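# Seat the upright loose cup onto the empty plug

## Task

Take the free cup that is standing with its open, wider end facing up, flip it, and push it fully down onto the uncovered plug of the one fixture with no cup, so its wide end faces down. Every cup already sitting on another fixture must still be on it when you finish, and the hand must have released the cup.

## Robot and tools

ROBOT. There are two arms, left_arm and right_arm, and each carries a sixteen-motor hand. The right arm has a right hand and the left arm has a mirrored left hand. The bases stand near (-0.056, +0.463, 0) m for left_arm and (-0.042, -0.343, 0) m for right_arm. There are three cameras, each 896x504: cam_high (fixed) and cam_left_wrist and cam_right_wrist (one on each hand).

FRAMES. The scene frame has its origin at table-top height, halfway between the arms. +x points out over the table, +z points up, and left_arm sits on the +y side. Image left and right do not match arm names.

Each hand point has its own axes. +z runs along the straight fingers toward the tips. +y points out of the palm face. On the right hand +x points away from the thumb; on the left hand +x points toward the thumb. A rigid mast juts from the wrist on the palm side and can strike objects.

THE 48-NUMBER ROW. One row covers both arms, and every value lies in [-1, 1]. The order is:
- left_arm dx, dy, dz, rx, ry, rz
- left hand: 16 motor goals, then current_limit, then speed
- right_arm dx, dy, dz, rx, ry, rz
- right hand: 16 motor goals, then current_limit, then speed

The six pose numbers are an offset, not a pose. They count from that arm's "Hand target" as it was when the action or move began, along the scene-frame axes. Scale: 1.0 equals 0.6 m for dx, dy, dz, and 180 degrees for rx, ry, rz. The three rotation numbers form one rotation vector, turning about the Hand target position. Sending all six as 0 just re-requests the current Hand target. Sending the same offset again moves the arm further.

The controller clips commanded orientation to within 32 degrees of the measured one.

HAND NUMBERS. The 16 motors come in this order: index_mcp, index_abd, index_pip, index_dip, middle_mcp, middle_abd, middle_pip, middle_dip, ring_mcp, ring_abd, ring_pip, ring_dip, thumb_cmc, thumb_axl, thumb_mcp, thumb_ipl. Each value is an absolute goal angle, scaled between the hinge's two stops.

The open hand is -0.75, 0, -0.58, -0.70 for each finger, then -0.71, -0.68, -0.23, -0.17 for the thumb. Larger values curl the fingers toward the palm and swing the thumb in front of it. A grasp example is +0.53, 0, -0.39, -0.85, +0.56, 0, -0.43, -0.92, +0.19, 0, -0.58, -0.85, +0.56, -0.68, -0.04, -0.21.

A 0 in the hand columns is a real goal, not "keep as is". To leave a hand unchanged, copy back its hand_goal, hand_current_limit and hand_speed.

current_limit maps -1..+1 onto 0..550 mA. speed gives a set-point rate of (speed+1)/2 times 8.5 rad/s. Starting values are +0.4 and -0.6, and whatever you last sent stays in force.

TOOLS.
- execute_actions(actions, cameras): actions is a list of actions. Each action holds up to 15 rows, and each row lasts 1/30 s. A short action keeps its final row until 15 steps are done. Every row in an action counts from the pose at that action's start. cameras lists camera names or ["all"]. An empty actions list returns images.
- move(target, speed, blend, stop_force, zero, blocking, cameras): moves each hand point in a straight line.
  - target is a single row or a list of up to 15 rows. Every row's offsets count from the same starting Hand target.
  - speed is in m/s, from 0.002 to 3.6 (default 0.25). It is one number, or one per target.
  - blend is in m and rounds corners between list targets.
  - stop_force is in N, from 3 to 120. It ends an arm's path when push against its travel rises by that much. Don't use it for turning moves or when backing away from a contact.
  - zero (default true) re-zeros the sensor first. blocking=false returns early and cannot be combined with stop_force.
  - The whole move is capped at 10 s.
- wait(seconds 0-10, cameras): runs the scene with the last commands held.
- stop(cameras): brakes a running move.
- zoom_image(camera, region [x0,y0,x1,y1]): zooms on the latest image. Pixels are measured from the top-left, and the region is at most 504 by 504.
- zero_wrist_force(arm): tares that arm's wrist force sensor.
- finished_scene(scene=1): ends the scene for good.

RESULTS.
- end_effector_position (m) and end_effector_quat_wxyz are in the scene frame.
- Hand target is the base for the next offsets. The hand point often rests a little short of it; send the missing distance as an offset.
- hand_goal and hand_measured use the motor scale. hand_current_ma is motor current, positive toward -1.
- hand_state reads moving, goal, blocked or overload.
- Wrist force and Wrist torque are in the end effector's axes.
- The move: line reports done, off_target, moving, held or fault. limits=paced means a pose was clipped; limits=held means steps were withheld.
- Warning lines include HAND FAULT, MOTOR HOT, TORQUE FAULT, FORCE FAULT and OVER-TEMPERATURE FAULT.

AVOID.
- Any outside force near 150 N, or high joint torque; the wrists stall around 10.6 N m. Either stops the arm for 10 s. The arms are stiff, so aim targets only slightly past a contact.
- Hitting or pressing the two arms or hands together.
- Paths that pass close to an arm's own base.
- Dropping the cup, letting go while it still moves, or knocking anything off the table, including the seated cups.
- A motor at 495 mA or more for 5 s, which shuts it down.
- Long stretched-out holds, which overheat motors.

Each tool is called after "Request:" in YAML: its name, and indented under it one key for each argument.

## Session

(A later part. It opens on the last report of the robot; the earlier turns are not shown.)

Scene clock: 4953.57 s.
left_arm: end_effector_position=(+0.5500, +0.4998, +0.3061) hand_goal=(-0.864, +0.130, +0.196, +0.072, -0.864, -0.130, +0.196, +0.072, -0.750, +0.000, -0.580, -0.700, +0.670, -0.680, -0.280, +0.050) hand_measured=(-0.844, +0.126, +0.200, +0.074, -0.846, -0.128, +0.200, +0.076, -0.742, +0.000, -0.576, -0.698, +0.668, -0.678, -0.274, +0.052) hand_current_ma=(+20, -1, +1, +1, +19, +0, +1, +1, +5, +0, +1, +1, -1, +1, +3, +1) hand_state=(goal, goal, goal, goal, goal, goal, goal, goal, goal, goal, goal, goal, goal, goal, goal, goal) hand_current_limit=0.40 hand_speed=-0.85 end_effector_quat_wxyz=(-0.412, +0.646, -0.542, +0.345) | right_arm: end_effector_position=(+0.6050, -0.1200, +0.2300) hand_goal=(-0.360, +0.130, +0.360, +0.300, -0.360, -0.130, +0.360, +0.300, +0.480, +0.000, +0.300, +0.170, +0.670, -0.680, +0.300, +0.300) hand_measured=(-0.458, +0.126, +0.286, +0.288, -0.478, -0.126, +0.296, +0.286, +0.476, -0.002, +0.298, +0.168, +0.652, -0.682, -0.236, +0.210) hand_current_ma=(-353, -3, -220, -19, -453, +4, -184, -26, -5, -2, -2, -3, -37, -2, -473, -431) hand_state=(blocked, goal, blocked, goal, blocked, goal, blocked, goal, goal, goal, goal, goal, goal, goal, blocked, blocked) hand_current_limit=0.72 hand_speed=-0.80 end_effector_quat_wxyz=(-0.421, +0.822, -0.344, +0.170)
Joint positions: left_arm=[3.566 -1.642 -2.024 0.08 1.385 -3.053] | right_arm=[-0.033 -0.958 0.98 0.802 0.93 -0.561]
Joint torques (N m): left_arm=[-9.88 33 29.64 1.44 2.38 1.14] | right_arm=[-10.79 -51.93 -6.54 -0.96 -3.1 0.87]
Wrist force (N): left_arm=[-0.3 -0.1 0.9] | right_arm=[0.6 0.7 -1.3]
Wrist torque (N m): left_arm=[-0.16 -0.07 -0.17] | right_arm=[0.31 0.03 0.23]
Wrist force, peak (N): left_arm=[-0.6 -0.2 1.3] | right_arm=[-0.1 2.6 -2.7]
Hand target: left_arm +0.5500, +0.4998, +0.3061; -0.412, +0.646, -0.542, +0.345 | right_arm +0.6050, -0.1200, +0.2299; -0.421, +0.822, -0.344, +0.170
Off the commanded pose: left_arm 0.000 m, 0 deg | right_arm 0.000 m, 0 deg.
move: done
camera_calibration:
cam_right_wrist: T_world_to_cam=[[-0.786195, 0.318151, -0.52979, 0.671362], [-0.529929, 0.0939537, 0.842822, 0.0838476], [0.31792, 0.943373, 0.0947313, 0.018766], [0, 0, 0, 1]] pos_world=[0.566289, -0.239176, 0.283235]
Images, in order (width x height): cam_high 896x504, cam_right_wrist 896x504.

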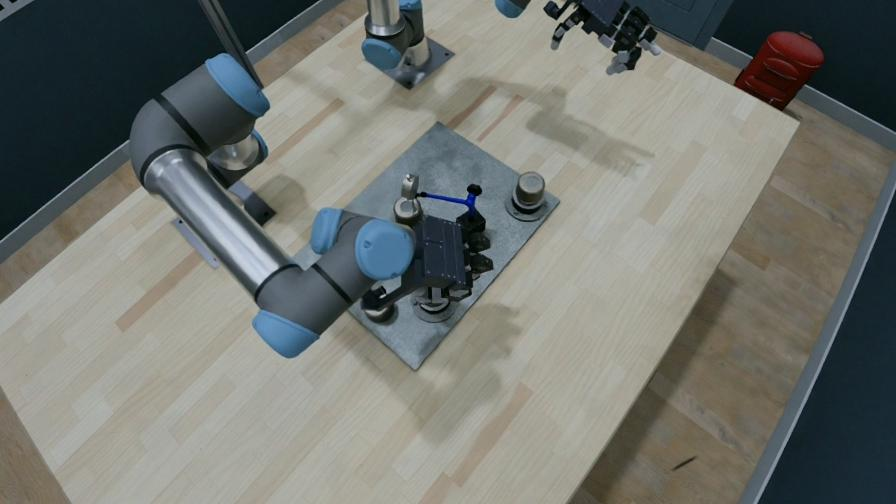

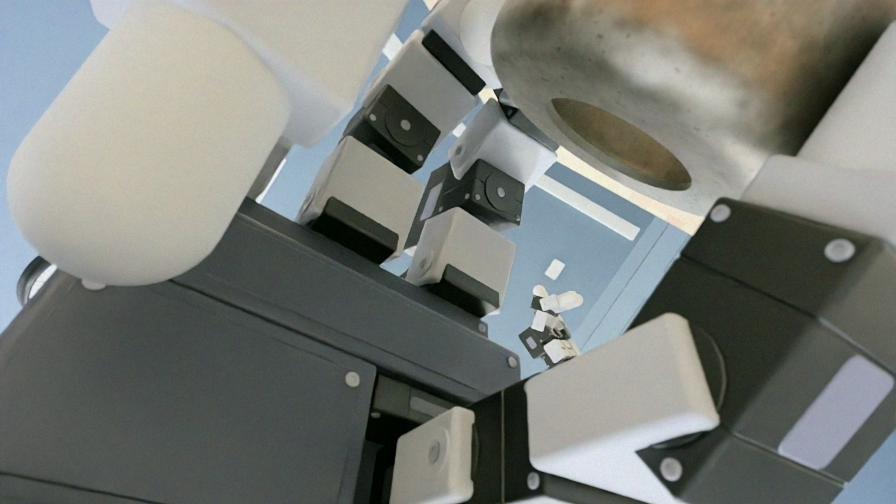

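Request:
execute_actions:
  actions: []

Request:
zoom_image:
  camera: "cam_high"
  region: [380, 220, 480, 320]

Request:
zoom_image:
  camera: "cam_right_wrist"
  region: [460, 20, 780, 340]

Scene clock: 4982.93 s.
left_arm: end_effector_position=(+0.5500, +0.4998, +0.3061) hand_goal=(-0.864, +0.130, +0.196, +0.072, -0.864, -0.130, +0.196, +0.072, -0.750, +0.000, -0.580, -0.700, +0.670, -0.680, -0.280, +0.050) hand_measured=(-0.844, +0.126, +0.200, +0.074, -0.846, -0.128, +0.200, +0.076, -0.742, +0.000, -0.576, -0.698, +0.668, -0.678, -0.274, +0.052) hand_current_ma=(+20, -1, +1, +1, +19, +0, +1, +1, +5, +0, +1, +1, -1, +1, +3, +1) hand_state=(goal, goal, goal, goal, goal, goal, goal, goal, goal, goal, goal, goal, goal, goal, goal, goal) hand_current_limit=0.40 hand_speed=-0.85 end_effector_quat_wxyz=(-0.412, +0.646, -0.542, +0.345) | right_arm: end_effector_position=(+0.6050, -0.1200, +0.2299) hand_goal=(-0.360, +0.130, +0.360, +0.300, -0.360, -0.130, +0.360, +0.300, +0.480, +0.000, +0.300, +0.170, +0.670, -0.680, +0.300, +0.300) hand_measured=(-0.458, +0.126, +0.286, +0.288, -0.478, -0.126, +0.296, +0.286, +0.476, -0.002, +0.298, +0.168, +0.652, -0.682, -0.236, +0.210) hand_current_ma=(-353, -3, -220, -19, -453, +4, -184, -26, -5, -2, -2, -3, -37, -2, -473, -431) hand_state=(blocked, goal, blocked, goal, blocked, goal, blocked, goal, goal, goal, goal, goal, goal, goal, blocked, blocked) hand_current_limit=0.72 hand_speed=-0.80 end_effector_quat_wxyz=(-0.421, +0.822, -0.344, +0.170)
Joint positions: left_arm=[3.566 -1.642 -2.024 0.08 1.385 -3.053] | right_arm=[-0.033 -0.958 0.98 0.802 0.93 -0.561]
Joint velocities: within noise
Joint torques (N m): left_arm=[-10.04 32.94 29.25 1.52 2.26 1.29] | right_arm=[-11.07 -51.43 -8.22 -1 -3.33 0.97]
Motor temperatures (°C): left_arm=[32 30 28 30 36 35] | right_arm=[27 31 26 31 39 32]
Wrist force (N): left_arm=[-0.2 -0.2 0.9] | right_arm=[0.7 0.9 -1.5]
Wrist torque (N m): left_arm=[-0.18 -0.09 -0.15] | right_arm=[0.35 0.02 0.24]
Wrist force, peak (N): left_arm=[-0.6 -0.1 1.3] | right_arm=[0.9 1.1 -1.6]
Hand target: left_arm +0.5500, +0.4998, +0.3061; -0.412, +0.646, -0.542, +0.345 | right_arm +0.6050, -0.1200, +0.2299; -0.421, +0.822, -0.344, +0.170
Off the commanded pose: left_arm 0.000 m, 0 deg | right_arm 0.000 m, 0 deg.
camera_calibration:
cam_left_wrist: T_world_to_cam=[[0.178273, 0.809738, 0.559056, -0.700453], [-0.338135, -0.483145, 0.807612, 0.137699], [0.924058, -0.333011, 0.187669, -0.266773], [0, 0, 0, 1]] pos_world=[0.417946, 0.544873, 0.33045]
cam_right_wrist: T_world_to_cam=[[-0.786195, 0.318151, -0.52979, 0.671309], [-0.529929, 0.0939537, 0.842822, 0.0839319], [0.31792, 0.943373, 0.0947313, 0.0187755], [0, 0, 0, 1]] pos_world=[0.566289, -0.239176, 0.283135]

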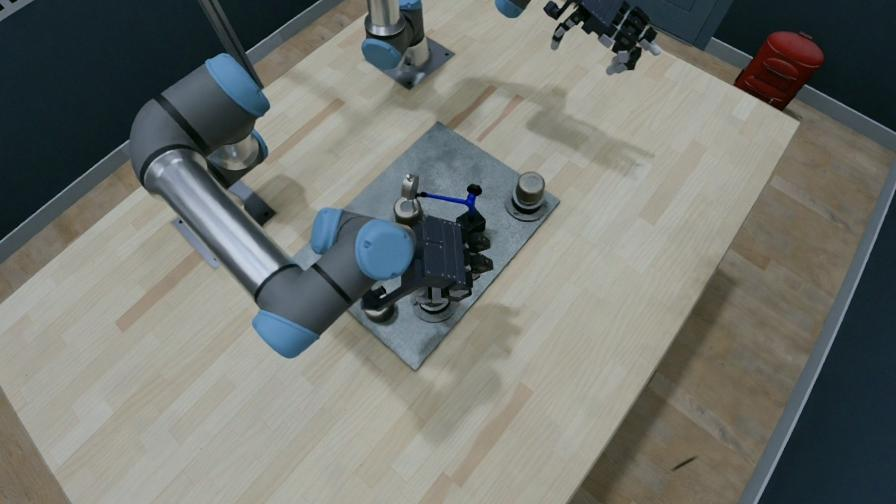

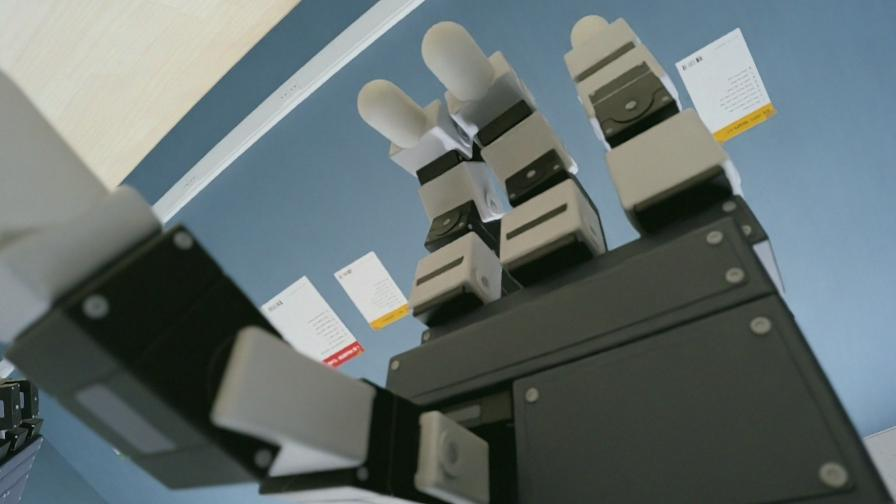

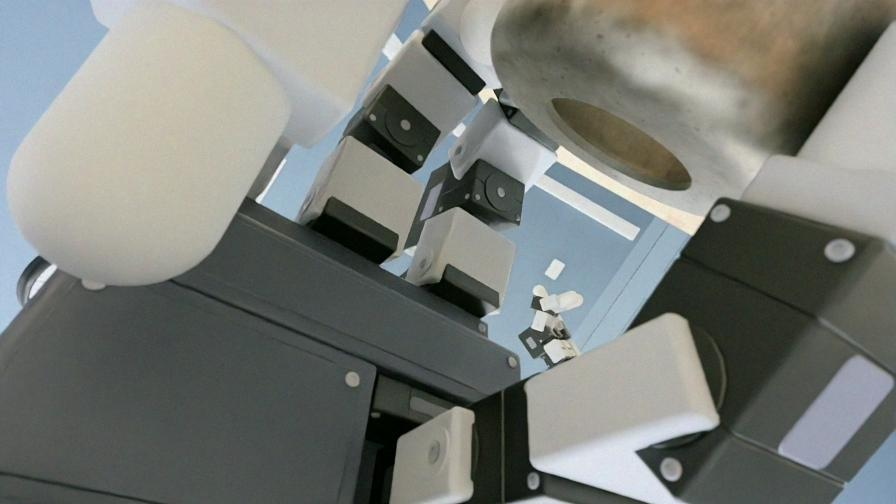

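Scaled by 5.040 from the camera's 896x504 image, which has a finer 1280x720 frame.

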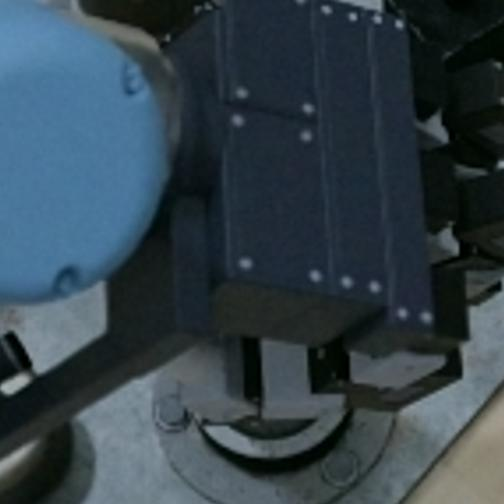

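Scaled by 1.575 from the camera's 896x504 image, which has a finer 1280x720 frame.

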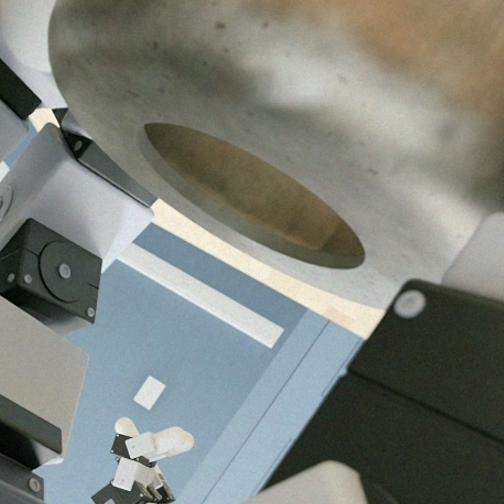

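Request:
zoom_image:
  camera: "cam_right_wrist"
  region: [530, 70, 710, 210]

Request:
zoom_image:
  camera: "cam_high"
  region: [405, 270, 465, 330]

Scaled by 2.800 from the camera's 896x504 image, which has a finer 1280x720 frame.

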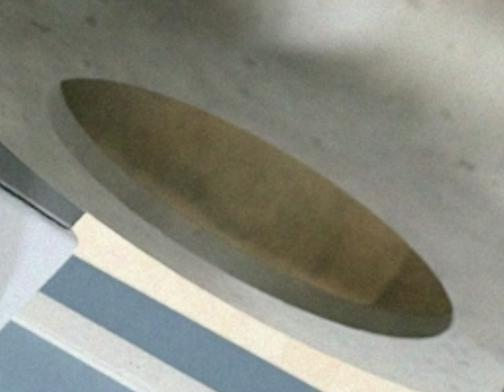

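Scaled by 8.400 from the camera's 896x504 image, which has a finer 1280x720 frame.

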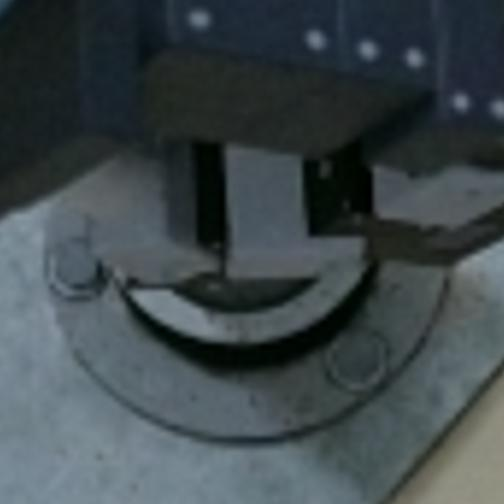

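Request:
zoom_image:
  camera: "cam_high"
  region: [500, 160, 560, 220]

Scaled by 8.400 from the camera's 896x504 image, which has a finer 1280x720 frame.

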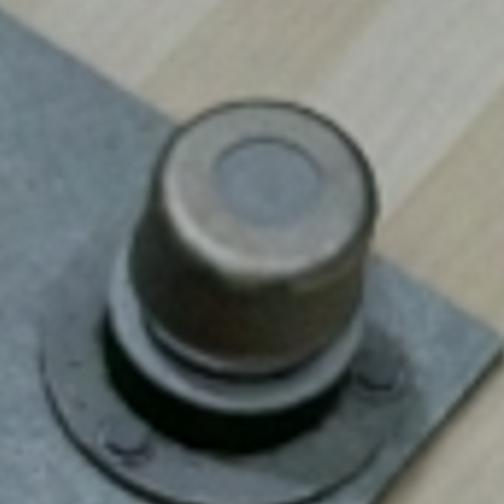

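Request:
move:
  target: [0,0,0,0,0,0,-0.863,0.13,0.197,0.072,-0.863,-0.13,0.197,0.072,-0.75,0,-0.58,-0.70,0.67,-0.68,-0.28,0.05,0.4,-0.85,0.0017,0.0033,-0.108,0,0,0,-0.36,0.13,0.36,0.30,-0.36,-0.13,0.36,0.30,0.48,0,0.30,0.17,0.67,-0.68,0.30,0.30,0.72,-0.8]
  speed: 0.05
  stop_force: 7
  cameras: ["cam_high","cam_right_wrist"]

Request:
zoom_image:
  camera: "cam_high"
  region: [390, 230, 490, 330]

Request:
zoom_image:
  camera: "cam_right_wrist"
  region: [460, 20, 780, 340]

Scene clock: 5079.77 s.
left_arm: end_effector_position=(+0.5500, +0.4998, +0.3061) hand_goal=(-0.864, +0.130, +0.196, +0.072, -0.864, -0.130, +0.196, +0.072, -0.750, +0.000, -0.580, -0.700, +0.670, -0.680, -0.280, +0.050) hand_measured=(-0.844, +0.126, +0.200, +0.074, -0.846, -0.128, +0.200, +0.076, -0.742, +0.000, -0.576, -0.698, +0.668, -0.678, -0.274, +0.052) hand_current_ma=(+20, -1, +1, +1, +19, +0, +1, +1, +5, +0, +1, +1, -1, +1, +3, +1) hand_state=(goal, goal, goal, goal, goal, goal, goal, goal, goal, goal, goal, goal, goal, goal, goal, goal) hand_current_limit=0.40 hand_speed=-0.85 end_effector_quat_wxyz=(-0.412, +0.646, -0.542, +0.345) | right_arm: end_effector_position=(+0.6060, -0.1180, +0.1651) hand_goal=(-0.360, +0.130, +0.360, +0.300, -0.360, -0.130, +0.360, +0.300, +0.480, +0.000, +0.300, +0.170, +0.670, -0.680, +0.300, +0.300) hand_measured=(-0.458, +0.126, +0.286, +0.288, -0.478, -0.126, +0.296, +0.286, +0.476, -0.002, +0.298, +0.168, +0.652, -0.682, -0.236, +0.210) hand_current_ma=(-353, -3, -220, -19, -453, +4, -184, -26, -5, -2, -2, -3, -37, -2, -473, -431) hand_state=(blocked, goal, blocked, goal, blocked, goal, blocked, goal, goal, goal, goal, goal, goal, goal, blocked, blocked) hand_current_limit=0.72 hand_speed=-0.80 end_effector_quat_wxyz=(-0.421, +0.822, -0.344, +0.170)
Joint positions: left_arm=[3.566 -1.642 -2.024 0.08 1.385 -3.053] | right_arm=[-0.029 -0.937 1.112 0.648 0.932 -0.558]
Joint torques (N m): left_arm=[-10.19 32.3 29.59 1.59 2.3 1.26] | right_arm=[7.23 -39.24 -7.92 -1.22 1.25 0.98]
Wrist force (N): left_arm=[-0.4 0.0 1.1] | right_arm=[1.0 0.6 -1.8]
Wrist torque (N m): left_arm=[-0.17 -0.06 -0.17] | right_arm=[0.34 0.00 0.25]
Wrist force, peak (N): left_arm=[-0.5 0.0 1.4] | right_arm=[1.1 1.0 -1.8]
Hand target: left_arm +0.5500, +0.4998, +0.3061; -0.412, +0.646, -0.542, +0.345 | right_arm +0.6060, -0.1180, +0.1651; -0.421, +0.822, -0.344, +0.170
Off the commanded pose: left_arm 0.000 m, 0 deg | right_arm 0.000 m, 0 deg.
move: done
camera_calibration:
cam_right_wrist: T_world_to_cam=[[-0.786195, 0.318151, -0.52979, 0.637129], [-0.529929, 0.0939537, 0.842822, 0.138889], [0.31792, 0.943373, 0.0947313, 0.0227094], [0, 0, 0, 1]] pos_world=[0.567289, -0.237176, 0.218335]
Images, in order (width x height): cam_high 896x504, cam_right_wrist 896x504.

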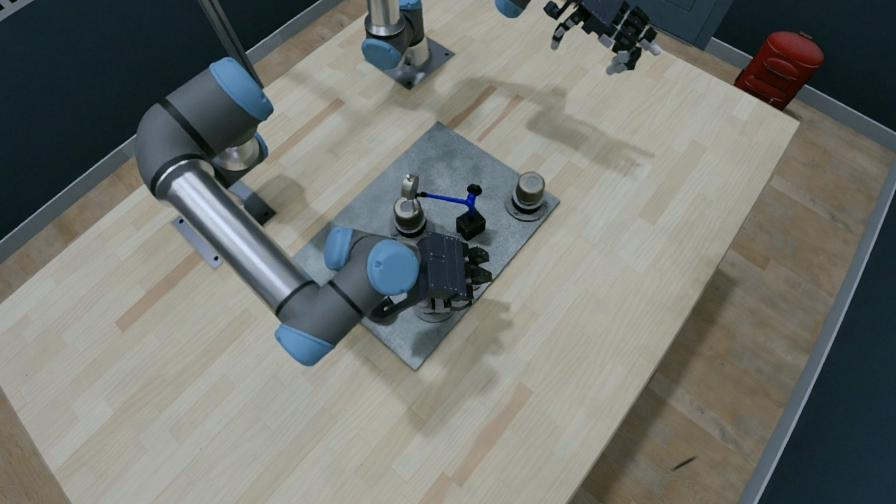

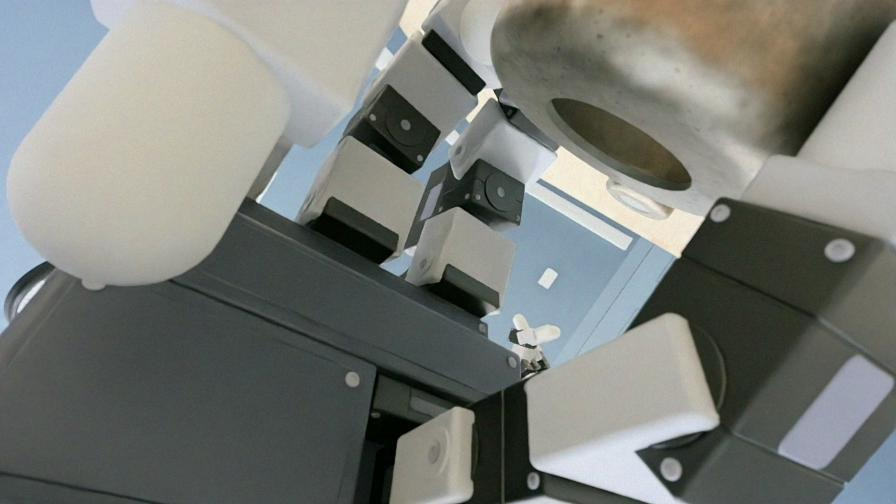

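Scaled by 5.040 from the camera's 896x504 image, which has a finer 1280x720 frame.

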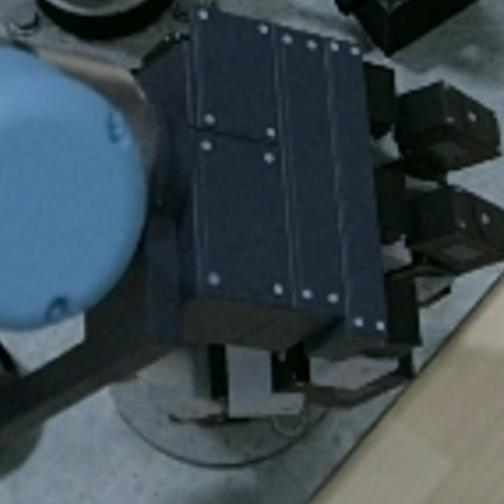

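Scaled by 1.575 from the camera's 896x504 image, which has a finer 1280x720 frame.

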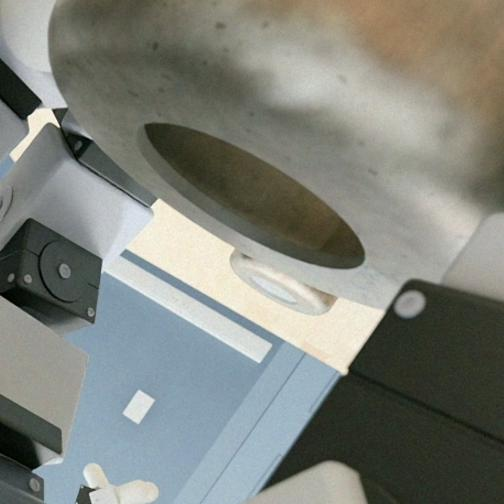

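Request:
move:
  target: [0,0,0,0,0,0,-0.863,0.13,0.197,0.072,-0.863,-0.13,0.197,0.072,-0.75,0,-0.58,-0.70,0.67,-0.68,-0.28,0.05,0.4,-0.85,0,0,-0.085,0,0,0,-0.36,0.13,0.36,0.30,-0.36,-0.13,0.36,0.30,0.48,0,0.30,0.17,0.67,-0.68,0.30,0.30,0.72,-0.8]
  speed: 0.02
  stop_force: 5
  cameras: ["cam_high","cam_right_wrist"]

Request:
zoom_image:
  camera: "cam_high"
  region: [390, 230, 490, 330]

Request:
zoom_image:
  camera: "cam_right_wrist"
  region: [460, 20, 780, 340]

Scene clock: 5102.90 s.
left_arm: end_effector_position=(+0.5500, +0.4998, +0.3061) hand_goal=(-0.864, +0.130, +0.196, +0.072, -0.864, -0.130, +0.196, +0.072, -0.750, +0.000, -0.580, -0.700, +0.670, -0.680, -0.280, +0.050) hand_measured=(-0.844, +0.126, +0.200, +0.074, -0.846, -0.128, +0.200, +0.076, -0.742, +0.000, -0.576, -0.698, +0.668, -0.678, -0.274, +0.052) hand_current_ma=(+20, -1, +1, +1, +19, +0, +1, +1, +5, +0, +1, +1, -1, +1, +3, +1) hand_state=(goal, goal, goal, goal, goal, goal, goal, goal, goal, goal, goal, goal, goal, goal, goal, goal) hand_current_limit=0.40 hand_speed=-0.85 end_effector_quat_wxyz=(-0.412, +0.646, -0.542, +0.345) | right_arm: end_effector_position=(+0.6060, -0.1180, +0.1277) hand_goal=(-0.360, +0.130, +0.360, +0.300, -0.360, -0.130, +0.360, +0.300, +0.480, +0.000, +0.300, +0.170, +0.670, -0.680, +0.300, +0.300) hand_measured=(-0.458, +0.126, +0.352, +0.324, -0.472, -0.126, +0.338, +0.312, +0.476, -0.002, +0.298, +0.168, +0.652, -0.682, -0.258, +0.212) hand_current_ma=(-353, -3, -13, +50, -421, +4, -45, +19, -5, -2, -2, -3, -37, -2, -473, -417) hand_state=(blocked, goal, goal, blocked, blocked, goal, blocked, goal, goal, goal, goal, goal, goal, goal, blocked, blocked) hand_current_limit=0.72 hand_speed=-0.80 end_effector_quat_wxyz=(-0.421, +0.822, -0.344, +0.170)
Joint positions: left_arm=[3.566 -1.642 -2.024 0.08 1.385 -3.053] | right_arm=[-0.029 -0.916 1.175 0.564 0.932 -0.558]
Joint torques (N m): left_arm=[-9.87 32.75 29.39 1.53 2.4 1.16] | right_arm=[4.81 -51.38 -34.59 3.71 1.2 -0.97]
Wrist force (N): left_arm=[-0.2 0.1 1.2] | right_arm=[0.2 -2.4 -1.0]
Wrist torque (N m): left_arm=[-0.18 -0.08 -0.15] | right_arm=[0.38 0.00 0.26]
Wrist force, peak (N): left_arm=[-0.4 0.2 1.4] | right_arm=[0.8 -4.7 -3.0]
Hand target: left_arm +0.5500, +0.4998, +0.3061; -0.412, +0.646, -0.542, +0.345 | right_arm +0.6060, -0.1180, +0.1277; -0.421, +0.822, -0.344, +0.170 (not the last commanded pose)
Off the commanded pose: left_arm 0.000 m, 0 deg | right_arm 0.014 m, 0 deg.
move: contact (right_arm)
camera_calibration:
cam_right_wrist: T_world_to_cam=[[-0.786265, 0.318164, -0.529679, 0.617337], [-0.529825, 0.0939117, 0.842892, 0.170329], [0.317921, 0.943373, 0.0947316, 0.0262521], [0, 0, 0, 1]] pos_world=[0.567289, -0.237176, 0.180935]
Images, in order (width x height): cam_high 896x504, cam_right_wrist 896x504.

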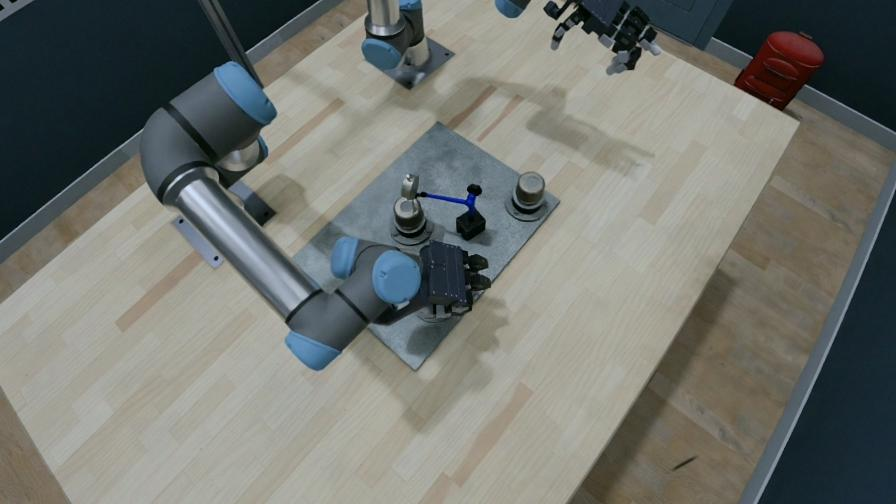

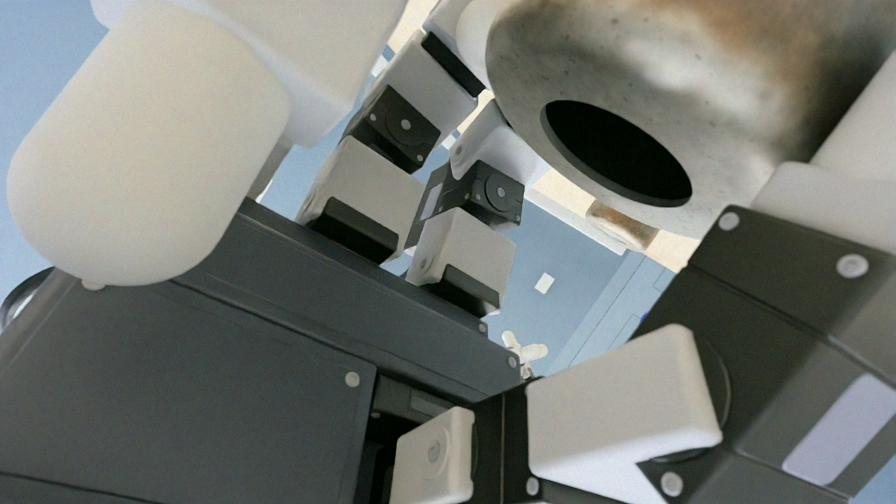

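Scaled by 5.040 from the camera's 896x504 image, which has a finer 1280x720 frame.

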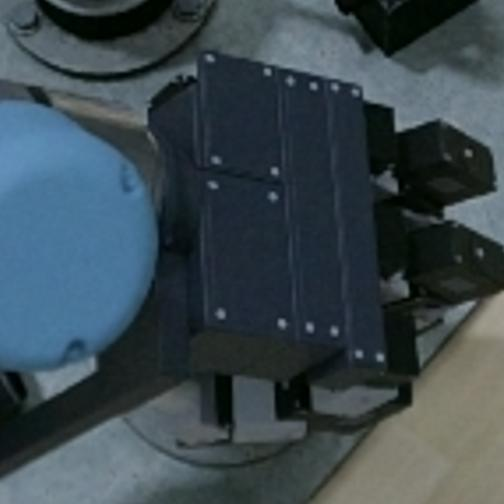

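Scaled by 1.575 from the camera's 896x504 image, which has a finer 1280x720 frame.

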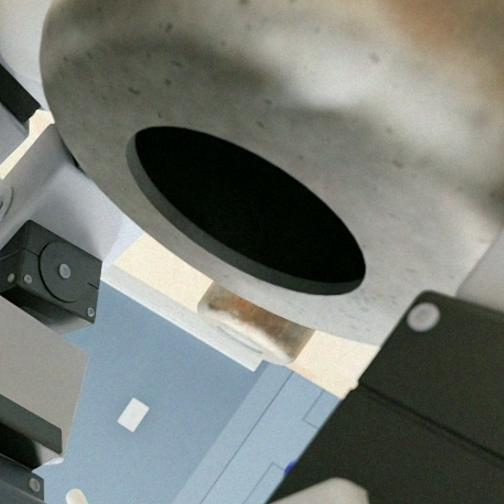

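Request:
zoom_image:
  camera: "cam_right_wrist"
  region: [530, 80, 710, 220]

Request:
zoom_image:
  camera: "cam_high"
  region: [410, 285, 470, 325]

Scaled by 2.800 from the camera's 896x504 image, which has a finer 1280x720 frame.

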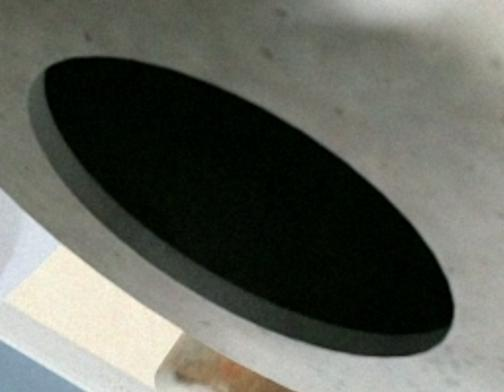

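Scaled by 8.400 from the camera's 896x504 image, which has a finer 1280x720 frame.

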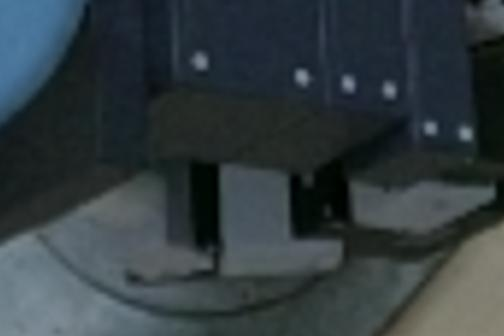

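Request:
move:
  target: [0,0,0,0,0,0,-0.863,0.13,0.197,0.072,-0.863,-0.13,0.197,0.072,-0.75,0,-0.58,-0.70,0.67,-0.68,-0.28,0.05,0.4,-0.85,0,0.0105,0.012,-0.037,0,0,-0.36,0.13,0.36,0.30,-0.36,-0.13,0.36,0.30,0.48,0,0.30,0.17,0.67,-0.68,0.30,0.30,0.72,-0.8]
  speed: 0.04
  cameras: ["cam_right_wrist"]

Request:
zoom_image:
  camera: "cam_right_wrist"
  region: [530, 80, 710, 220]

Scene clock: 5159.47 s.
left_arm: end_effector_position=(+0.5500, +0.4998, +0.3061) hand_goal=(-0.864, +0.130, +0.196, +0.072, -0.864, -0.130, +0.196, +0.072, -0.750, +0.000, -0.580, -0.700, +0.670, -0.680, -0.280, +0.050) hand_measured=(-0.844, +0.126, +0.200, +0.074, -0.846, -0.128, +0.200, +0.076, -0.742, +0.000, -0.576, -0.698, +0.668, -0.678, -0.274, +0.052) hand_current_ma=(+20, -1, +1, +1, +19, +0, +1, +1, +5, +0, +1, +1, -1, +1, +3, +1) hand_state=(goal, goal, goal, goal, goal, goal, goal, goal, goal, goal, goal, goal, goal, goal, goal, goal) hand_current_limit=0.40 hand_speed=-0.85 end_effector_quat_wxyz=(-0.412, +0.646, -0.542, +0.345) | right_arm: end_effector_position=(+0.6060, -0.1117, +0.1349) hand_goal=(-0.360, +0.130, +0.360, +0.300, -0.360, -0.130, +0.360, +0.300, +0.480, +0.000, +0.300, +0.170, +0.670, -0.680, +0.300, +0.300) hand_measured=(-0.458, +0.126, +0.336, +0.300, -0.472, -0.126, +0.330, +0.296, +0.476, -0.002, +0.298, +0.168, +0.650, -0.682, -0.258, +0.218) hand_current_ma=(-347, -3, -51, +1, -421, +4, -68, -5, -5, -2, -2, -3, -40, -2, -473, -377) hand_state=(blocked, goal, blocked, goal, blocked, goal, blocked, goal, goal, goal, goal, goal, goal, goal, blocked, blocked) hand_current_limit=0.72 hand_speed=-0.80 end_effector_quat_wxyz=(-0.372, +0.845, -0.334, +0.189)
Joint positions: left_arm=[3.566 -1.642 -2.024 0.08 1.385 -3.053] | right_arm=[0.025 -0.905 1.112 0.64 1.054 -0.604]
Joint torques (N m): left_arm=[-9.99 32.21 29.32 1.57 2.36 1.08] | right_arm=[6.52 -40.42 -35.31 3.15 1.18 -1.34]
Wrist force (N): left_arm=[-0.5 0.1 1.2] | right_arm=[0.4 0.5 -1.4]
Wrist torque (N m): left_arm=[-0.18 -0.05 -0.18] | right_arm=[0.33 0.04 0.21]
Wrist force, peak (N): left_arm=[-0.4 0.0 1.5] | right_arm=[0.3 -2.7 -0.9]
Hand target: left_arm +0.5500, +0.4998, +0.3061; -0.412, +0.646, -0.542, +0.345 | right_arm +0.6060, -0.1117, +0.1349; -0.372, +0.845, -0.334, +0.189
Off the commanded pose: left_arm 0.000 m, 0 deg | right_arm 0.000 m, 0 deg.
move: done
camera_calibration:
cam_right_wrist: T_world_to_cam=[[-0.786223, 0.254608, -0.563052, 0.616503], [-0.529897, 0.190968, 0.826281, 0.176832], [0.317903, 0.948001, -0.0152272, 0.0349882], [0, 0, 0, 1]] pos_world=[0.567289, -0.223905, 0.201543]
Images, in order (width x height): cam_right_wrist 896x504.

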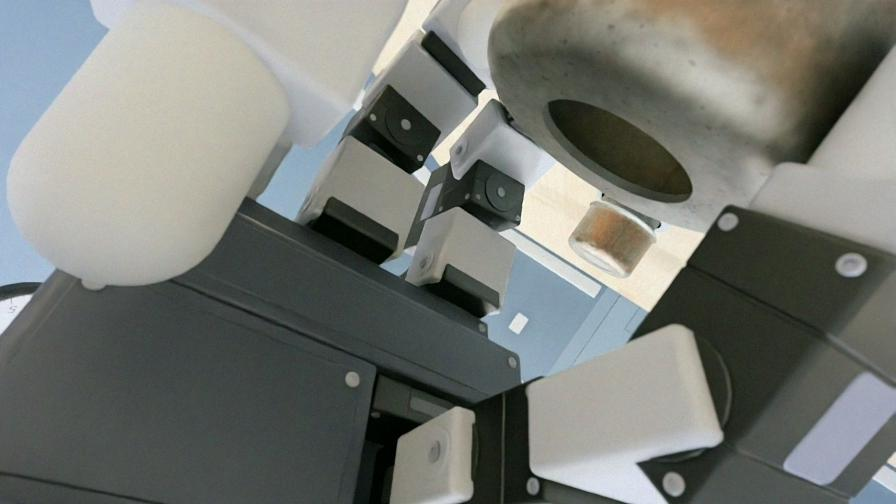

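Scaled by 2.800 from the camera's 896x504 image, which has a finer 1280x720 frame.

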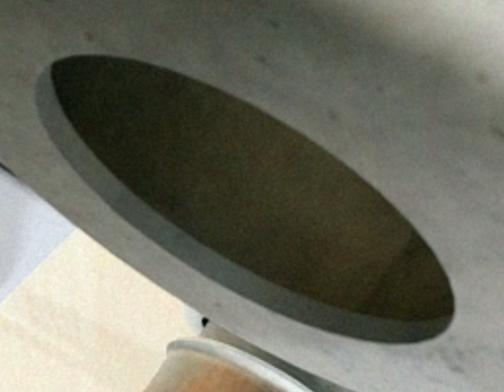

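Request:
move:
  target: [0,0,0,0,0,0,-0.863,0.13,0.197,0.072,-0.863,-0.13,0.197,0.072,-0.75,0,-0.58,-0.70,0.67,-0.68,-0.28,0.05,0.4,-0.85,0,-0.002,0.003,0.011,0,0,-0.36,0.13,0.36,0.30,-0.36,-0.13,0.36,0.30,0.48,0,0.30,0.17,0.67,-0.68,0.30,0.30,0.72,-0.8]
  speed: 0.04

Request:
move:
  target: [0,0,0,0,0,0,-0.863,0.13,0.197,0.072,-0.863,-0.13,0.197,0.072,-0.75,0,-0.58,-0.70,0.67,-0.68,-0.28,0.05,0.4,-0.85,0,0,-0.05,0,0,0,-0.36,0.13,0.36,0.30,-0.36,-0.13,0.36,0.30,0.48,0,0.30,0.17,0.67,-0.68,0.30,0.30,0.72,-0.8]
  speed: 0.015
  stop_force: 3.5
  cameras: ["cam_high","cam_right_wrist"]

Request:
zoom_image:
  camera: "cam_right_wrist"
  region: [530, 80, 710, 220]

Request:
zoom_image:
  camera: "cam_high"
  region: [400, 250, 480, 330]

Scene clock: 5219.97 s.
left_arm: end_effector_position=(+0.5500, +0.4998, +0.3061) hand_goal=(-0.864, +0.130, +0.196, +0.072, -0.864, -0.130, +0.196, +0.072, -0.750, +0.000, -0.580, -0.700, +0.670, -0.680, -0.280, +0.050) hand_measured=(-0.844, +0.126, +0.200, +0.074, -0.846, -0.128, +0.200, +0.076, -0.742, +0.000, -0.576, -0.698, +0.668, -0.678, -0.274, +0.052) hand_current_ma=(+20, -1, +1, +1, +19, +0, +1, +1, +5, +0, +1, +1, -1, +1, +3, +1) hand_state=(goal, goal, goal, goal, goal, goal, goal, goal, goal, goal, goal, goal, goal, goal, goal, goal) hand_current_limit=0.40 hand_speed=-0.85 end_effector_quat_wxyz=(-0.412, +0.646, -0.542, +0.345) | right_arm: end_effector_position=(+0.6060, -0.1129, +0.1367) hand_goal=(-0.360, +0.130, +0.360, +0.300, -0.360, -0.130, +0.360, +0.300, +0.480, +0.000, +0.300, +0.170, +0.670, -0.680, +0.300, +0.300) hand_measured=(-0.458, +0.126, +0.336, +0.300, -0.472, -0.126, +0.330, +0.296, +0.476, -0.002, +0.298, +0.168, +0.650, -0.682, -0.258, +0.218) hand_current_ma=(-347, -3, -52, +1, -421, +4, -69, -5, -5, -2, -2, -3, -40, -2, -473, -376) hand_state=(blocked, goal, blocked, goal, blocked, goal, blocked, goal, goal, goal, goal, goal, goal, goal, blocked, blocked) hand_current_limit=0.72 hand_speed=-0.80 end_effector_quat_wxyz=(-0.387, +0.839, -0.337, +0.184)
Joint positions: left_arm=[3.566 -1.642 -2.024 0.08 1.385 -3.053] | right_arm=[0.01 -0.911 1.124 0.626 1.019 -0.59]
Joint torques (N m): left_arm=[-10.51 32.87 29.75 1.52 2.32 1.03] | right_arm=[-11.02 -53.52 -9.36 -1.12 -3.07 0.89]
Wrist force (N): left_arm=[-0.4 0.0 1.0] | right_arm=[0.9 0.6 -1.4]
Wrist torque (N m): left_arm=[-0.17 -0.06 -0.17] | right_arm=[0.34 -0.01 0.26]
Wrist force, peak (N): left_arm=[-0.6 -0.1 1.4] | right_arm=[0.6 0.7 -1.9]
Hand target: left_arm +0.5500, +0.4998, +0.3061; -0.412, +0.646, -0.542, +0.345 | right_arm +0.6060, -0.1129, +0.1367; -0.387, +0.839, -0.337, +0.184
Off the commanded pose: left_arm 0.000 m, 0 deg | right_arm 0.000 m, 0 deg.
move: done

Scene clock: 5221.70 s.
left_arm: end_effector_position=(+0.5500, +0.4998, +0.3061) hand_goal=(-0.864, +0.130, +0.196, +0.072, -0.864, -0.130, +0.196, +0.072, -0.750, +0.000, -0.580, -0.700, +0.670, -0.680, -0.280, +0.050) hand_measured=(-0.844, +0.126, +0.200, +0.074, -0.846, -0.128, +0.200, +0.076, -0.742, +0.000, -0.576, -0.698, +0.668, -0.678, -0.274, +0.052) hand_current_ma=(+20, -1, +1, +1, +19, +0, +1, +1, +5, +0, +1, +1, -1, +1, +3, +1) hand_state=(goal, goal, goal, goal, goal, goal, goal, goal, goal, goal, goal, goal, goal, goal, goal, goal) hand_current_limit=0.40 hand_speed=-0.85 end_effector_quat_wxyz=(-0.412, +0.646, -0.542, +0.345) | right_arm: end_effector_position=(+0.6060, -0.1129, +0.1274) hand_goal=(-0.360, +0.130, +0.360, +0.300, -0.360, -0.130, +0.360, +0.300, +0.480, +0.000, +0.300, +0.170, +0.670, -0.680, +0.300, +0.300) hand_measured=(-0.458, +0.126, +0.340, +0.320, -0.472, -0.126, +0.330, +0.300, +0.476, -0.002, +0.298, +0.168, +0.650, -0.682, -0.258, +0.218) hand_current_ma=(-347, -3, -38, +39, -418, +4, -69, -1, -5, -2, -2, -3, -40, -2, -473, -376) hand_state=(blocked, goal, goal, goal, blocked, goal, blocked, goal, goal, goal, goal, goal, goal, goal, blocked, blocked) hand_current_limit=0.72 hand_speed=-0.80 end_effector_quat_wxyz=(-0.387, +0.839, -0.337, +0.184)
Joint positions: left_arm=[3.566 -1.642 -2.024 0.08 1.385 -3.053] | right_arm=[0.01 -0.906 1.139 0.606 1.019 -0.59]
Joint torques (N m): left_arm=[-10.32 32.48 29.24 1.64 2.42 1.13] | right_arm=[-10.58 -53.33 -34.82 3.83 -2.17 0.69]
Wrist force (N): left_arm=[-0.5 -0.1 1.0] | right_arm=[0.2 -1.4 -0.4]
Wrist torque (N m): left_arm=[-0.18 -0.05 -0.17] | right_arm=[0.39 0.02 0.27]
Wrist force, peak (N): left_arm=[-0.1 0.1 1.5] | right_arm=[1.1 -3.7 -1.9]
Hand target: left_arm +0.5500, +0.4998, +0.3061; -0.412, +0.646, -0.542, +0.345 | right_arm +0.6060, -0.1129, +0.1274; -0.387, +0.839, -0.337, +0.184 (not the last commanded pose)
Off the commanded pose: left_arm 0.000 m, 0 deg | right_arm 0.021 m, 0 deg.
move: contact (right_arm)
camera_calibration:
cam_right_wrist: T_world_to_cam=[[-0.786207, 0.273834, -0.55398, 0.613582], [-0.529913, 0.162445, 0.832348, 0.179282], [0.317917, 0.947959, 0.0173926, 0.0318243], [0, 0, 0, 1]] pos_world=[0.567289, -0.227311, 0.190134]
Images, in order (width x height): cam_high 896x504, cam_right_wrist 896x504.

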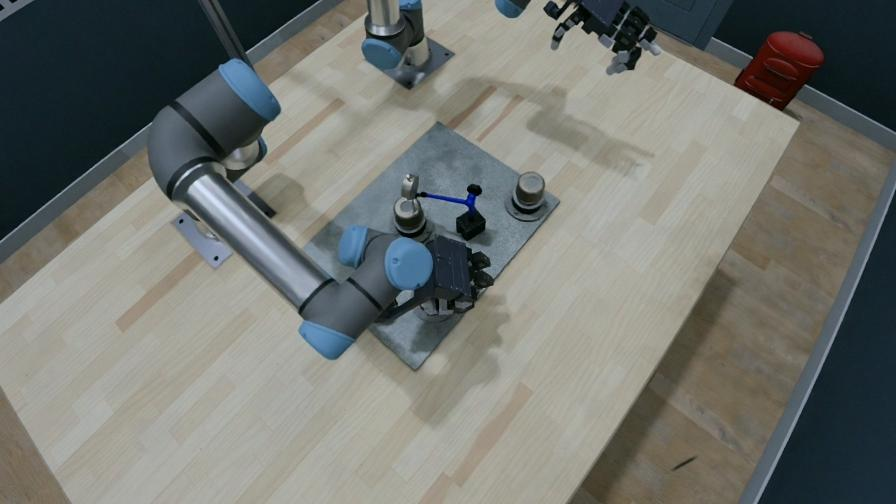

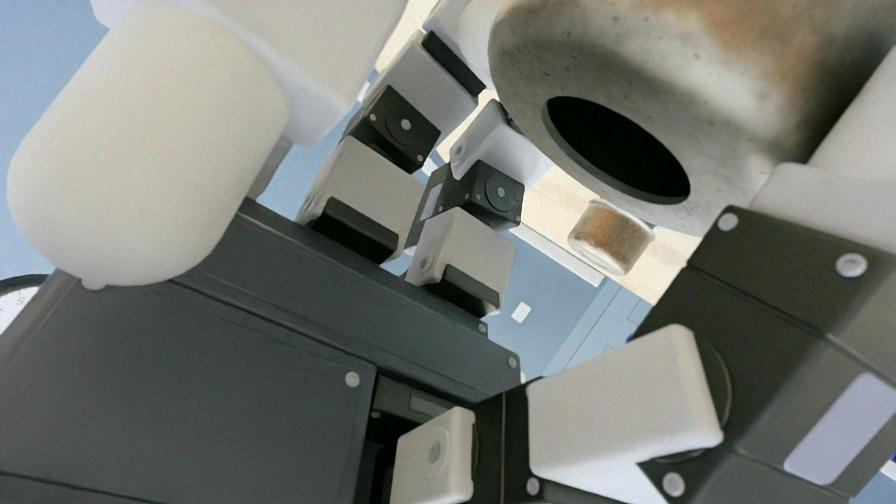

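Scaled by 2.800 from the camera's 896x504 image, which has a finer 1280x720 frame.

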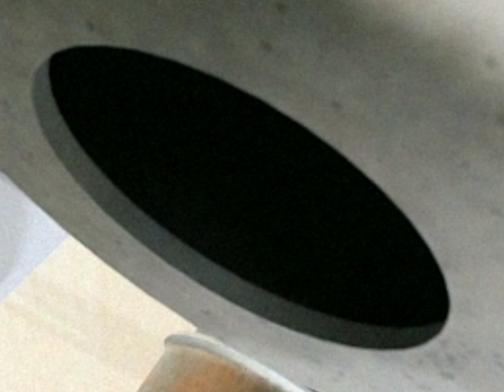

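Scaled by 6.300 from the camera's 896x504 image, which has a finer 1280x720 frame.

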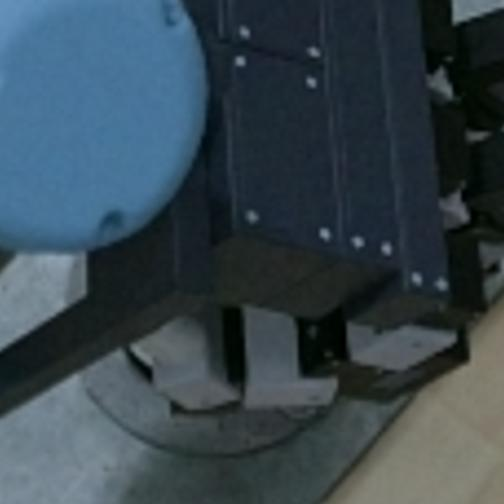

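Request:
move:
  target: [0,0,0,0,0,0,-0.863,0.13,0.197,0.072,-0.863,-0.13,0.197,0.072,-0.75,0,-0.58,-0.70,0.67,-0.68,-0.28,0.05,0.4,-0.85,0,0,0.006,0,0,0,-0.36,0.13,0.36,0.30,-0.36,-0.13,0.36,0.30,0.48,0,0.30,0.17,0.67,-0.68,0.30,0.30,0.72,-0.8]
  speed: 0.02
  cameras: ["cam_right_wrist"]

Request:
zoom_image:
  camera: "cam_right_wrist"
  region: [530, 80, 710, 220]

Request:
move:
  target: [0,0,0,0,0,0,-0.863,0.13,0.197,0.072,-0.863,-0.13,0.197,0.072,-0.75,0,-0.58,-0.70,0.67,-0.68,-0.28,0.05,0.4,-0.85,0,0,0.006,0,0,0,-0.36,0.13,0.36,0.30,-0.36,-0.13,0.36,0.30,0.48,0,0.30,0.17,0.67,-0.68,0.30,0.30,0.72,-0.8]
  speed: 0.02
  cameras: ["cam_right_wrist"]

Request:
zoom_image:
  camera: "cam_right_wrist"
  region: [530, 80, 710, 220]

Scene clock: 5264.03 s.
left_arm: end_effector_position=(+0.5500, +0.4998, +0.3061) hand_goal=(-0.864, +0.130, +0.196, +0.072, -0.864, -0.130, +0.196, +0.072, -0.750, +0.000, -0.580, -0.700, +0.670, -0.680, -0.280, +0.050) hand_measured=(-0.844, +0.126, +0.200, +0.074, -0.846, -0.128, +0.200, +0.076, -0.742, +0.000, -0.576, -0.698, +0.668, -0.678, -0.274, +0.052) hand_current_ma=(+20, -1, +1, +1, +19, +0, +1, +1, +5, +0, +1, +1, -1, +1, +3, +1) hand_state=(goal, goal, goal, goal, goal, goal, goal, goal, goal, goal, goal, goal, goal, goal, goal, goal) hand_current_limit=0.40 hand_speed=-0.85 end_effector_quat_wxyz=(-0.412, +0.646, -0.542, +0.345) | right_arm: end_effector_position=(+0.6060, -0.1129, +0.1309) hand_goal=(-0.360, +0.130, +0.360, +0.300, -0.360, -0.130, +0.360, +0.300, +0.480, +0.000, +0.300, +0.170, +0.670, -0.680, +0.300, +0.300) hand_measured=(-0.458, +0.126, +0.336, +0.300, -0.472, -0.126, +0.328, +0.296, +0.476, -0.002, +0.298, +0.168, +0.650, -0.682, -0.258, +0.218) hand_current_ma=(-347, -3, -51, +1, -418, +4, -71, -6, -5, -2, -2, -3, -40, -2, -473, -376) hand_state=(blocked, goal, blocked, goal, blocked, goal, blocked, goal, goal, goal, goal, goal, goal, goal, blocked, blocked) hand_current_limit=0.72 hand_speed=-0.80 end_effector_quat_wxyz=(-0.387, +0.839, -0.337, +0.184)
Joint positions: left_arm=[3.566 -1.642 -2.024 0.08 1.385 -3.053] | right_arm=[0.01 -0.908 1.134 0.613 1.019 -0.59]
Joint torques (N m): left_arm=[-10.36 32.68 28.66 1.65 2.42 1.11] | right_arm=[-10.46 -52.8 -35.85 3.28 -2.26 0.84]
Wrist force (N): left_arm=[-0.2 0.1 1.0] | right_arm=[0.7 0.5 -1.4]
Wrist torque (N m): left_arm=[-0.16 -0.10 -0.15] | right_arm=[0.33 0.01 0.24]
Wrist force, peak (N): left_arm=[-0.6 0.0 1.4] | right_arm=[1.0 0.8 -1.7]
Hand target: left_arm +0.5500, +0.4998, +0.3061; -0.412, +0.646, -0.542, +0.345 | right_arm +0.6060, -0.1129, +0.1310; -0.387, +0.839, -0.337, +0.184
Off the commanded pose: left_arm 0.000 m, 0 deg | right_arm 0.000 m, 0 deg.
move: done
camera_calibration:
cam_right_wrist: T_world_to_cam=[[-0.786207, 0.273834, -0.55398, 0.615521], [-0.529913, 0.162445, 0.832348, 0.176368], [0.317917, 0.947959, 0.0173926, 0.0317634], [0, 0, 0, 1]] pos_world=[0.567289, -0.227311, 0.193634]
Images, in order (width x height): cam_right_wrist 896x504.

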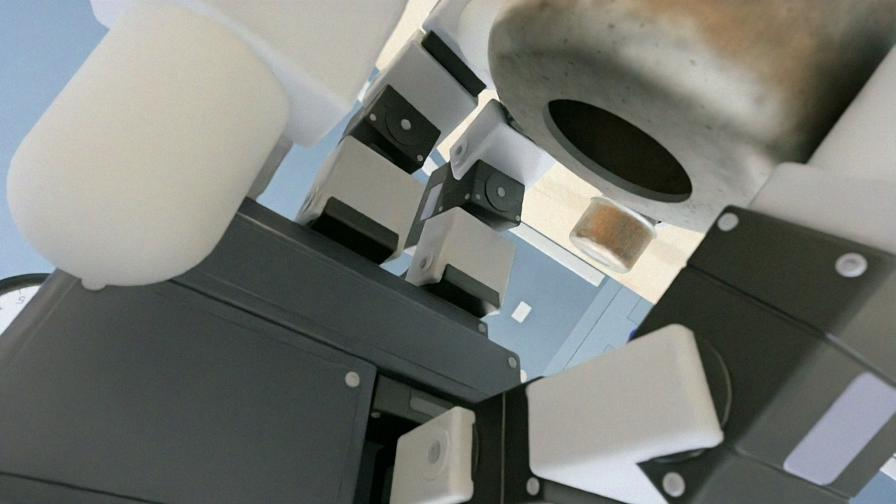

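Scaled by 2.800 from the camera's 896x504 image, which has a finer 1280x720 frame.

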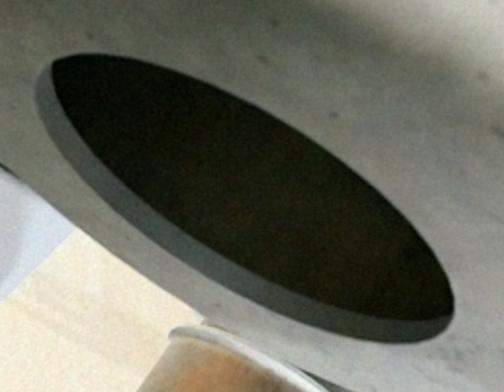

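Scene clock: 5264.73 s.
left_arm: end_effector_position=(+0.5500, +0.4998, +0.3061) hand_goal=(-0.864, +0.130, +0.196, +0.072, -0.864, -0.130, +0.196, +0.072, -0.750, +0.000, -0.580, -0.700, +0.670, -0.680, -0.280, +0.050) hand_measured=(-0.844, +0.126, +0.200, +0.074, -0.846, -0.128, +0.200, +0.076, -0.742, +0.000, -0.576, -0.698, +0.668, -0.678, -0.274, +0.052) hand_current_ma=(+20, -1, +1, +1, +19, +0, +1, +1, +5, +0, +1, +1, -1, +1, +3, +1) hand_state=(goal, goal, goal, goal, goal, goal, goal, goal, goal, goal, goal, goal, goal, goal, goal, goal) hand_current_limit=0.40 hand_speed=-0.85 end_effector_quat_wxyz=(-0.412, +0.646, -0.542, +0.345) | right_arm: end_effector_position=(+0.6060, -0.1129, +0.1345) hand_goal=(-0.360, +0.130, +0.360, +0.300, -0.360, -0.130, +0.360, +0.300, +0.480, +0.000, +0.300, +0.170, +0.670, -0.680, +0.300, +0.300) hand_measured=(-0.458, +0.126, +0.336, +0.300, -0.472, -0.126, +0.328, +0.296, +0.476, -0.002, +0.298, +0.168, +0.650, -0.682, -0.258, +0.218) hand_current_ma=(-347, -3, -51, +1, -418, +4, -71, -6, -5, -2, -2, -3, -40, -2, -473, -376) hand_state=(blocked, goal, blocked, goal, blocked, goal, blocked, goal, goal, goal, goal, goal, goal, goal, blocked, blocked) hand_current_limit=0.72 hand_speed=-0.80 end_effector_quat_wxyz=(-0.387, +0.839, -0.337, +0.184)
Joint positions: left_arm=[3.566 -1.642 -2.024 0.08 1.385 -3.053] | right_arm=[0.01 -0.91 1.128 0.621 1.019 -0.59]
Joint torques (N m): left_arm=[-10.03 32.38 29.51 1.71 2.28 1.13] | right_arm=[-10.75 -53.34 -36.13 3.19 -2.25 0.77]
Wrist force (N): left_arm=[-0.3 0.1 1.0] | right_arm=[0.8 0.6 -1.3]
Wrist torque (N m): left_arm=[-0.16 -0.07 -0.16] | right_arm=[0.33 0.00 0.25]
Wrist force, peak (N): left_arm=[-0.4 0.1 1.4] | right_arm=[1.0 0.8 -1.6]
Hand target: left_arm +0.5500, +0.4998, +0.3061; -0.412, +0.646, -0.542, +0.345 | right_arm +0.6060, -0.1129, +0.1346; -0.387, +0.839, -0.337, +0.184
Off the commanded pose: left_arm 0.000 m, 0 deg | right_arm 0.000 m, 0 deg.
move: done
camera_calibration:
cam_right_wrist: T_world_to_cam=[[-0.786207, 0.273834, -0.55398, 0.617515], [-0.529913, 0.162445, 0.832348, 0.173372], [0.317917, 0.947959, 0.0173926, 0.0317008], [0, 0, 0, 1]] pos_world=[0.567289, -0.227311, 0.197234]
Images, in order (width x height): cam_right_wrist 896x504.

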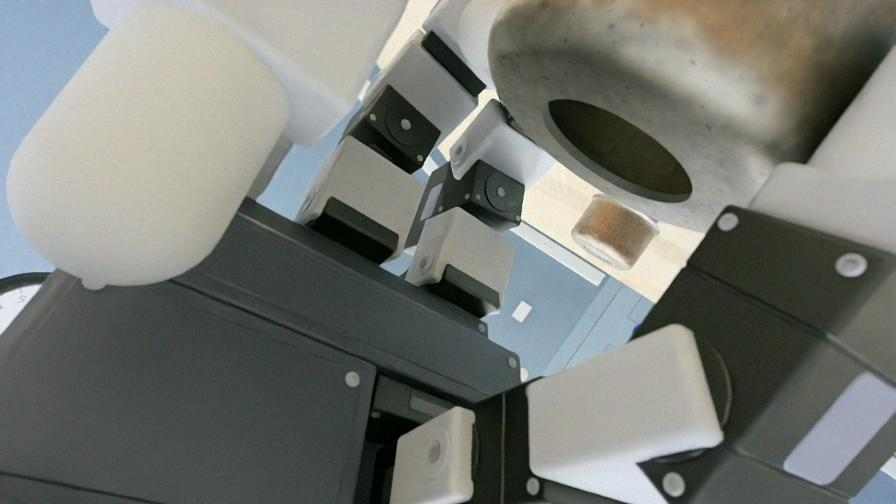

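Scaled by 2.800 from the camera's 896x504 image, which has a finer 1280x720 frame.

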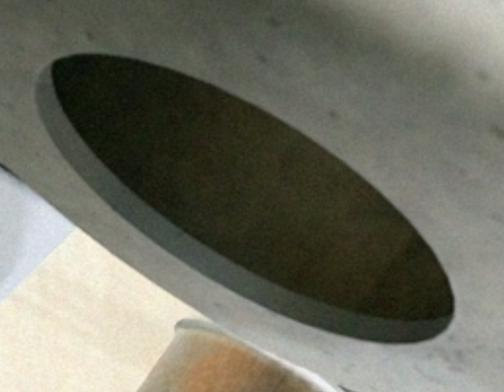

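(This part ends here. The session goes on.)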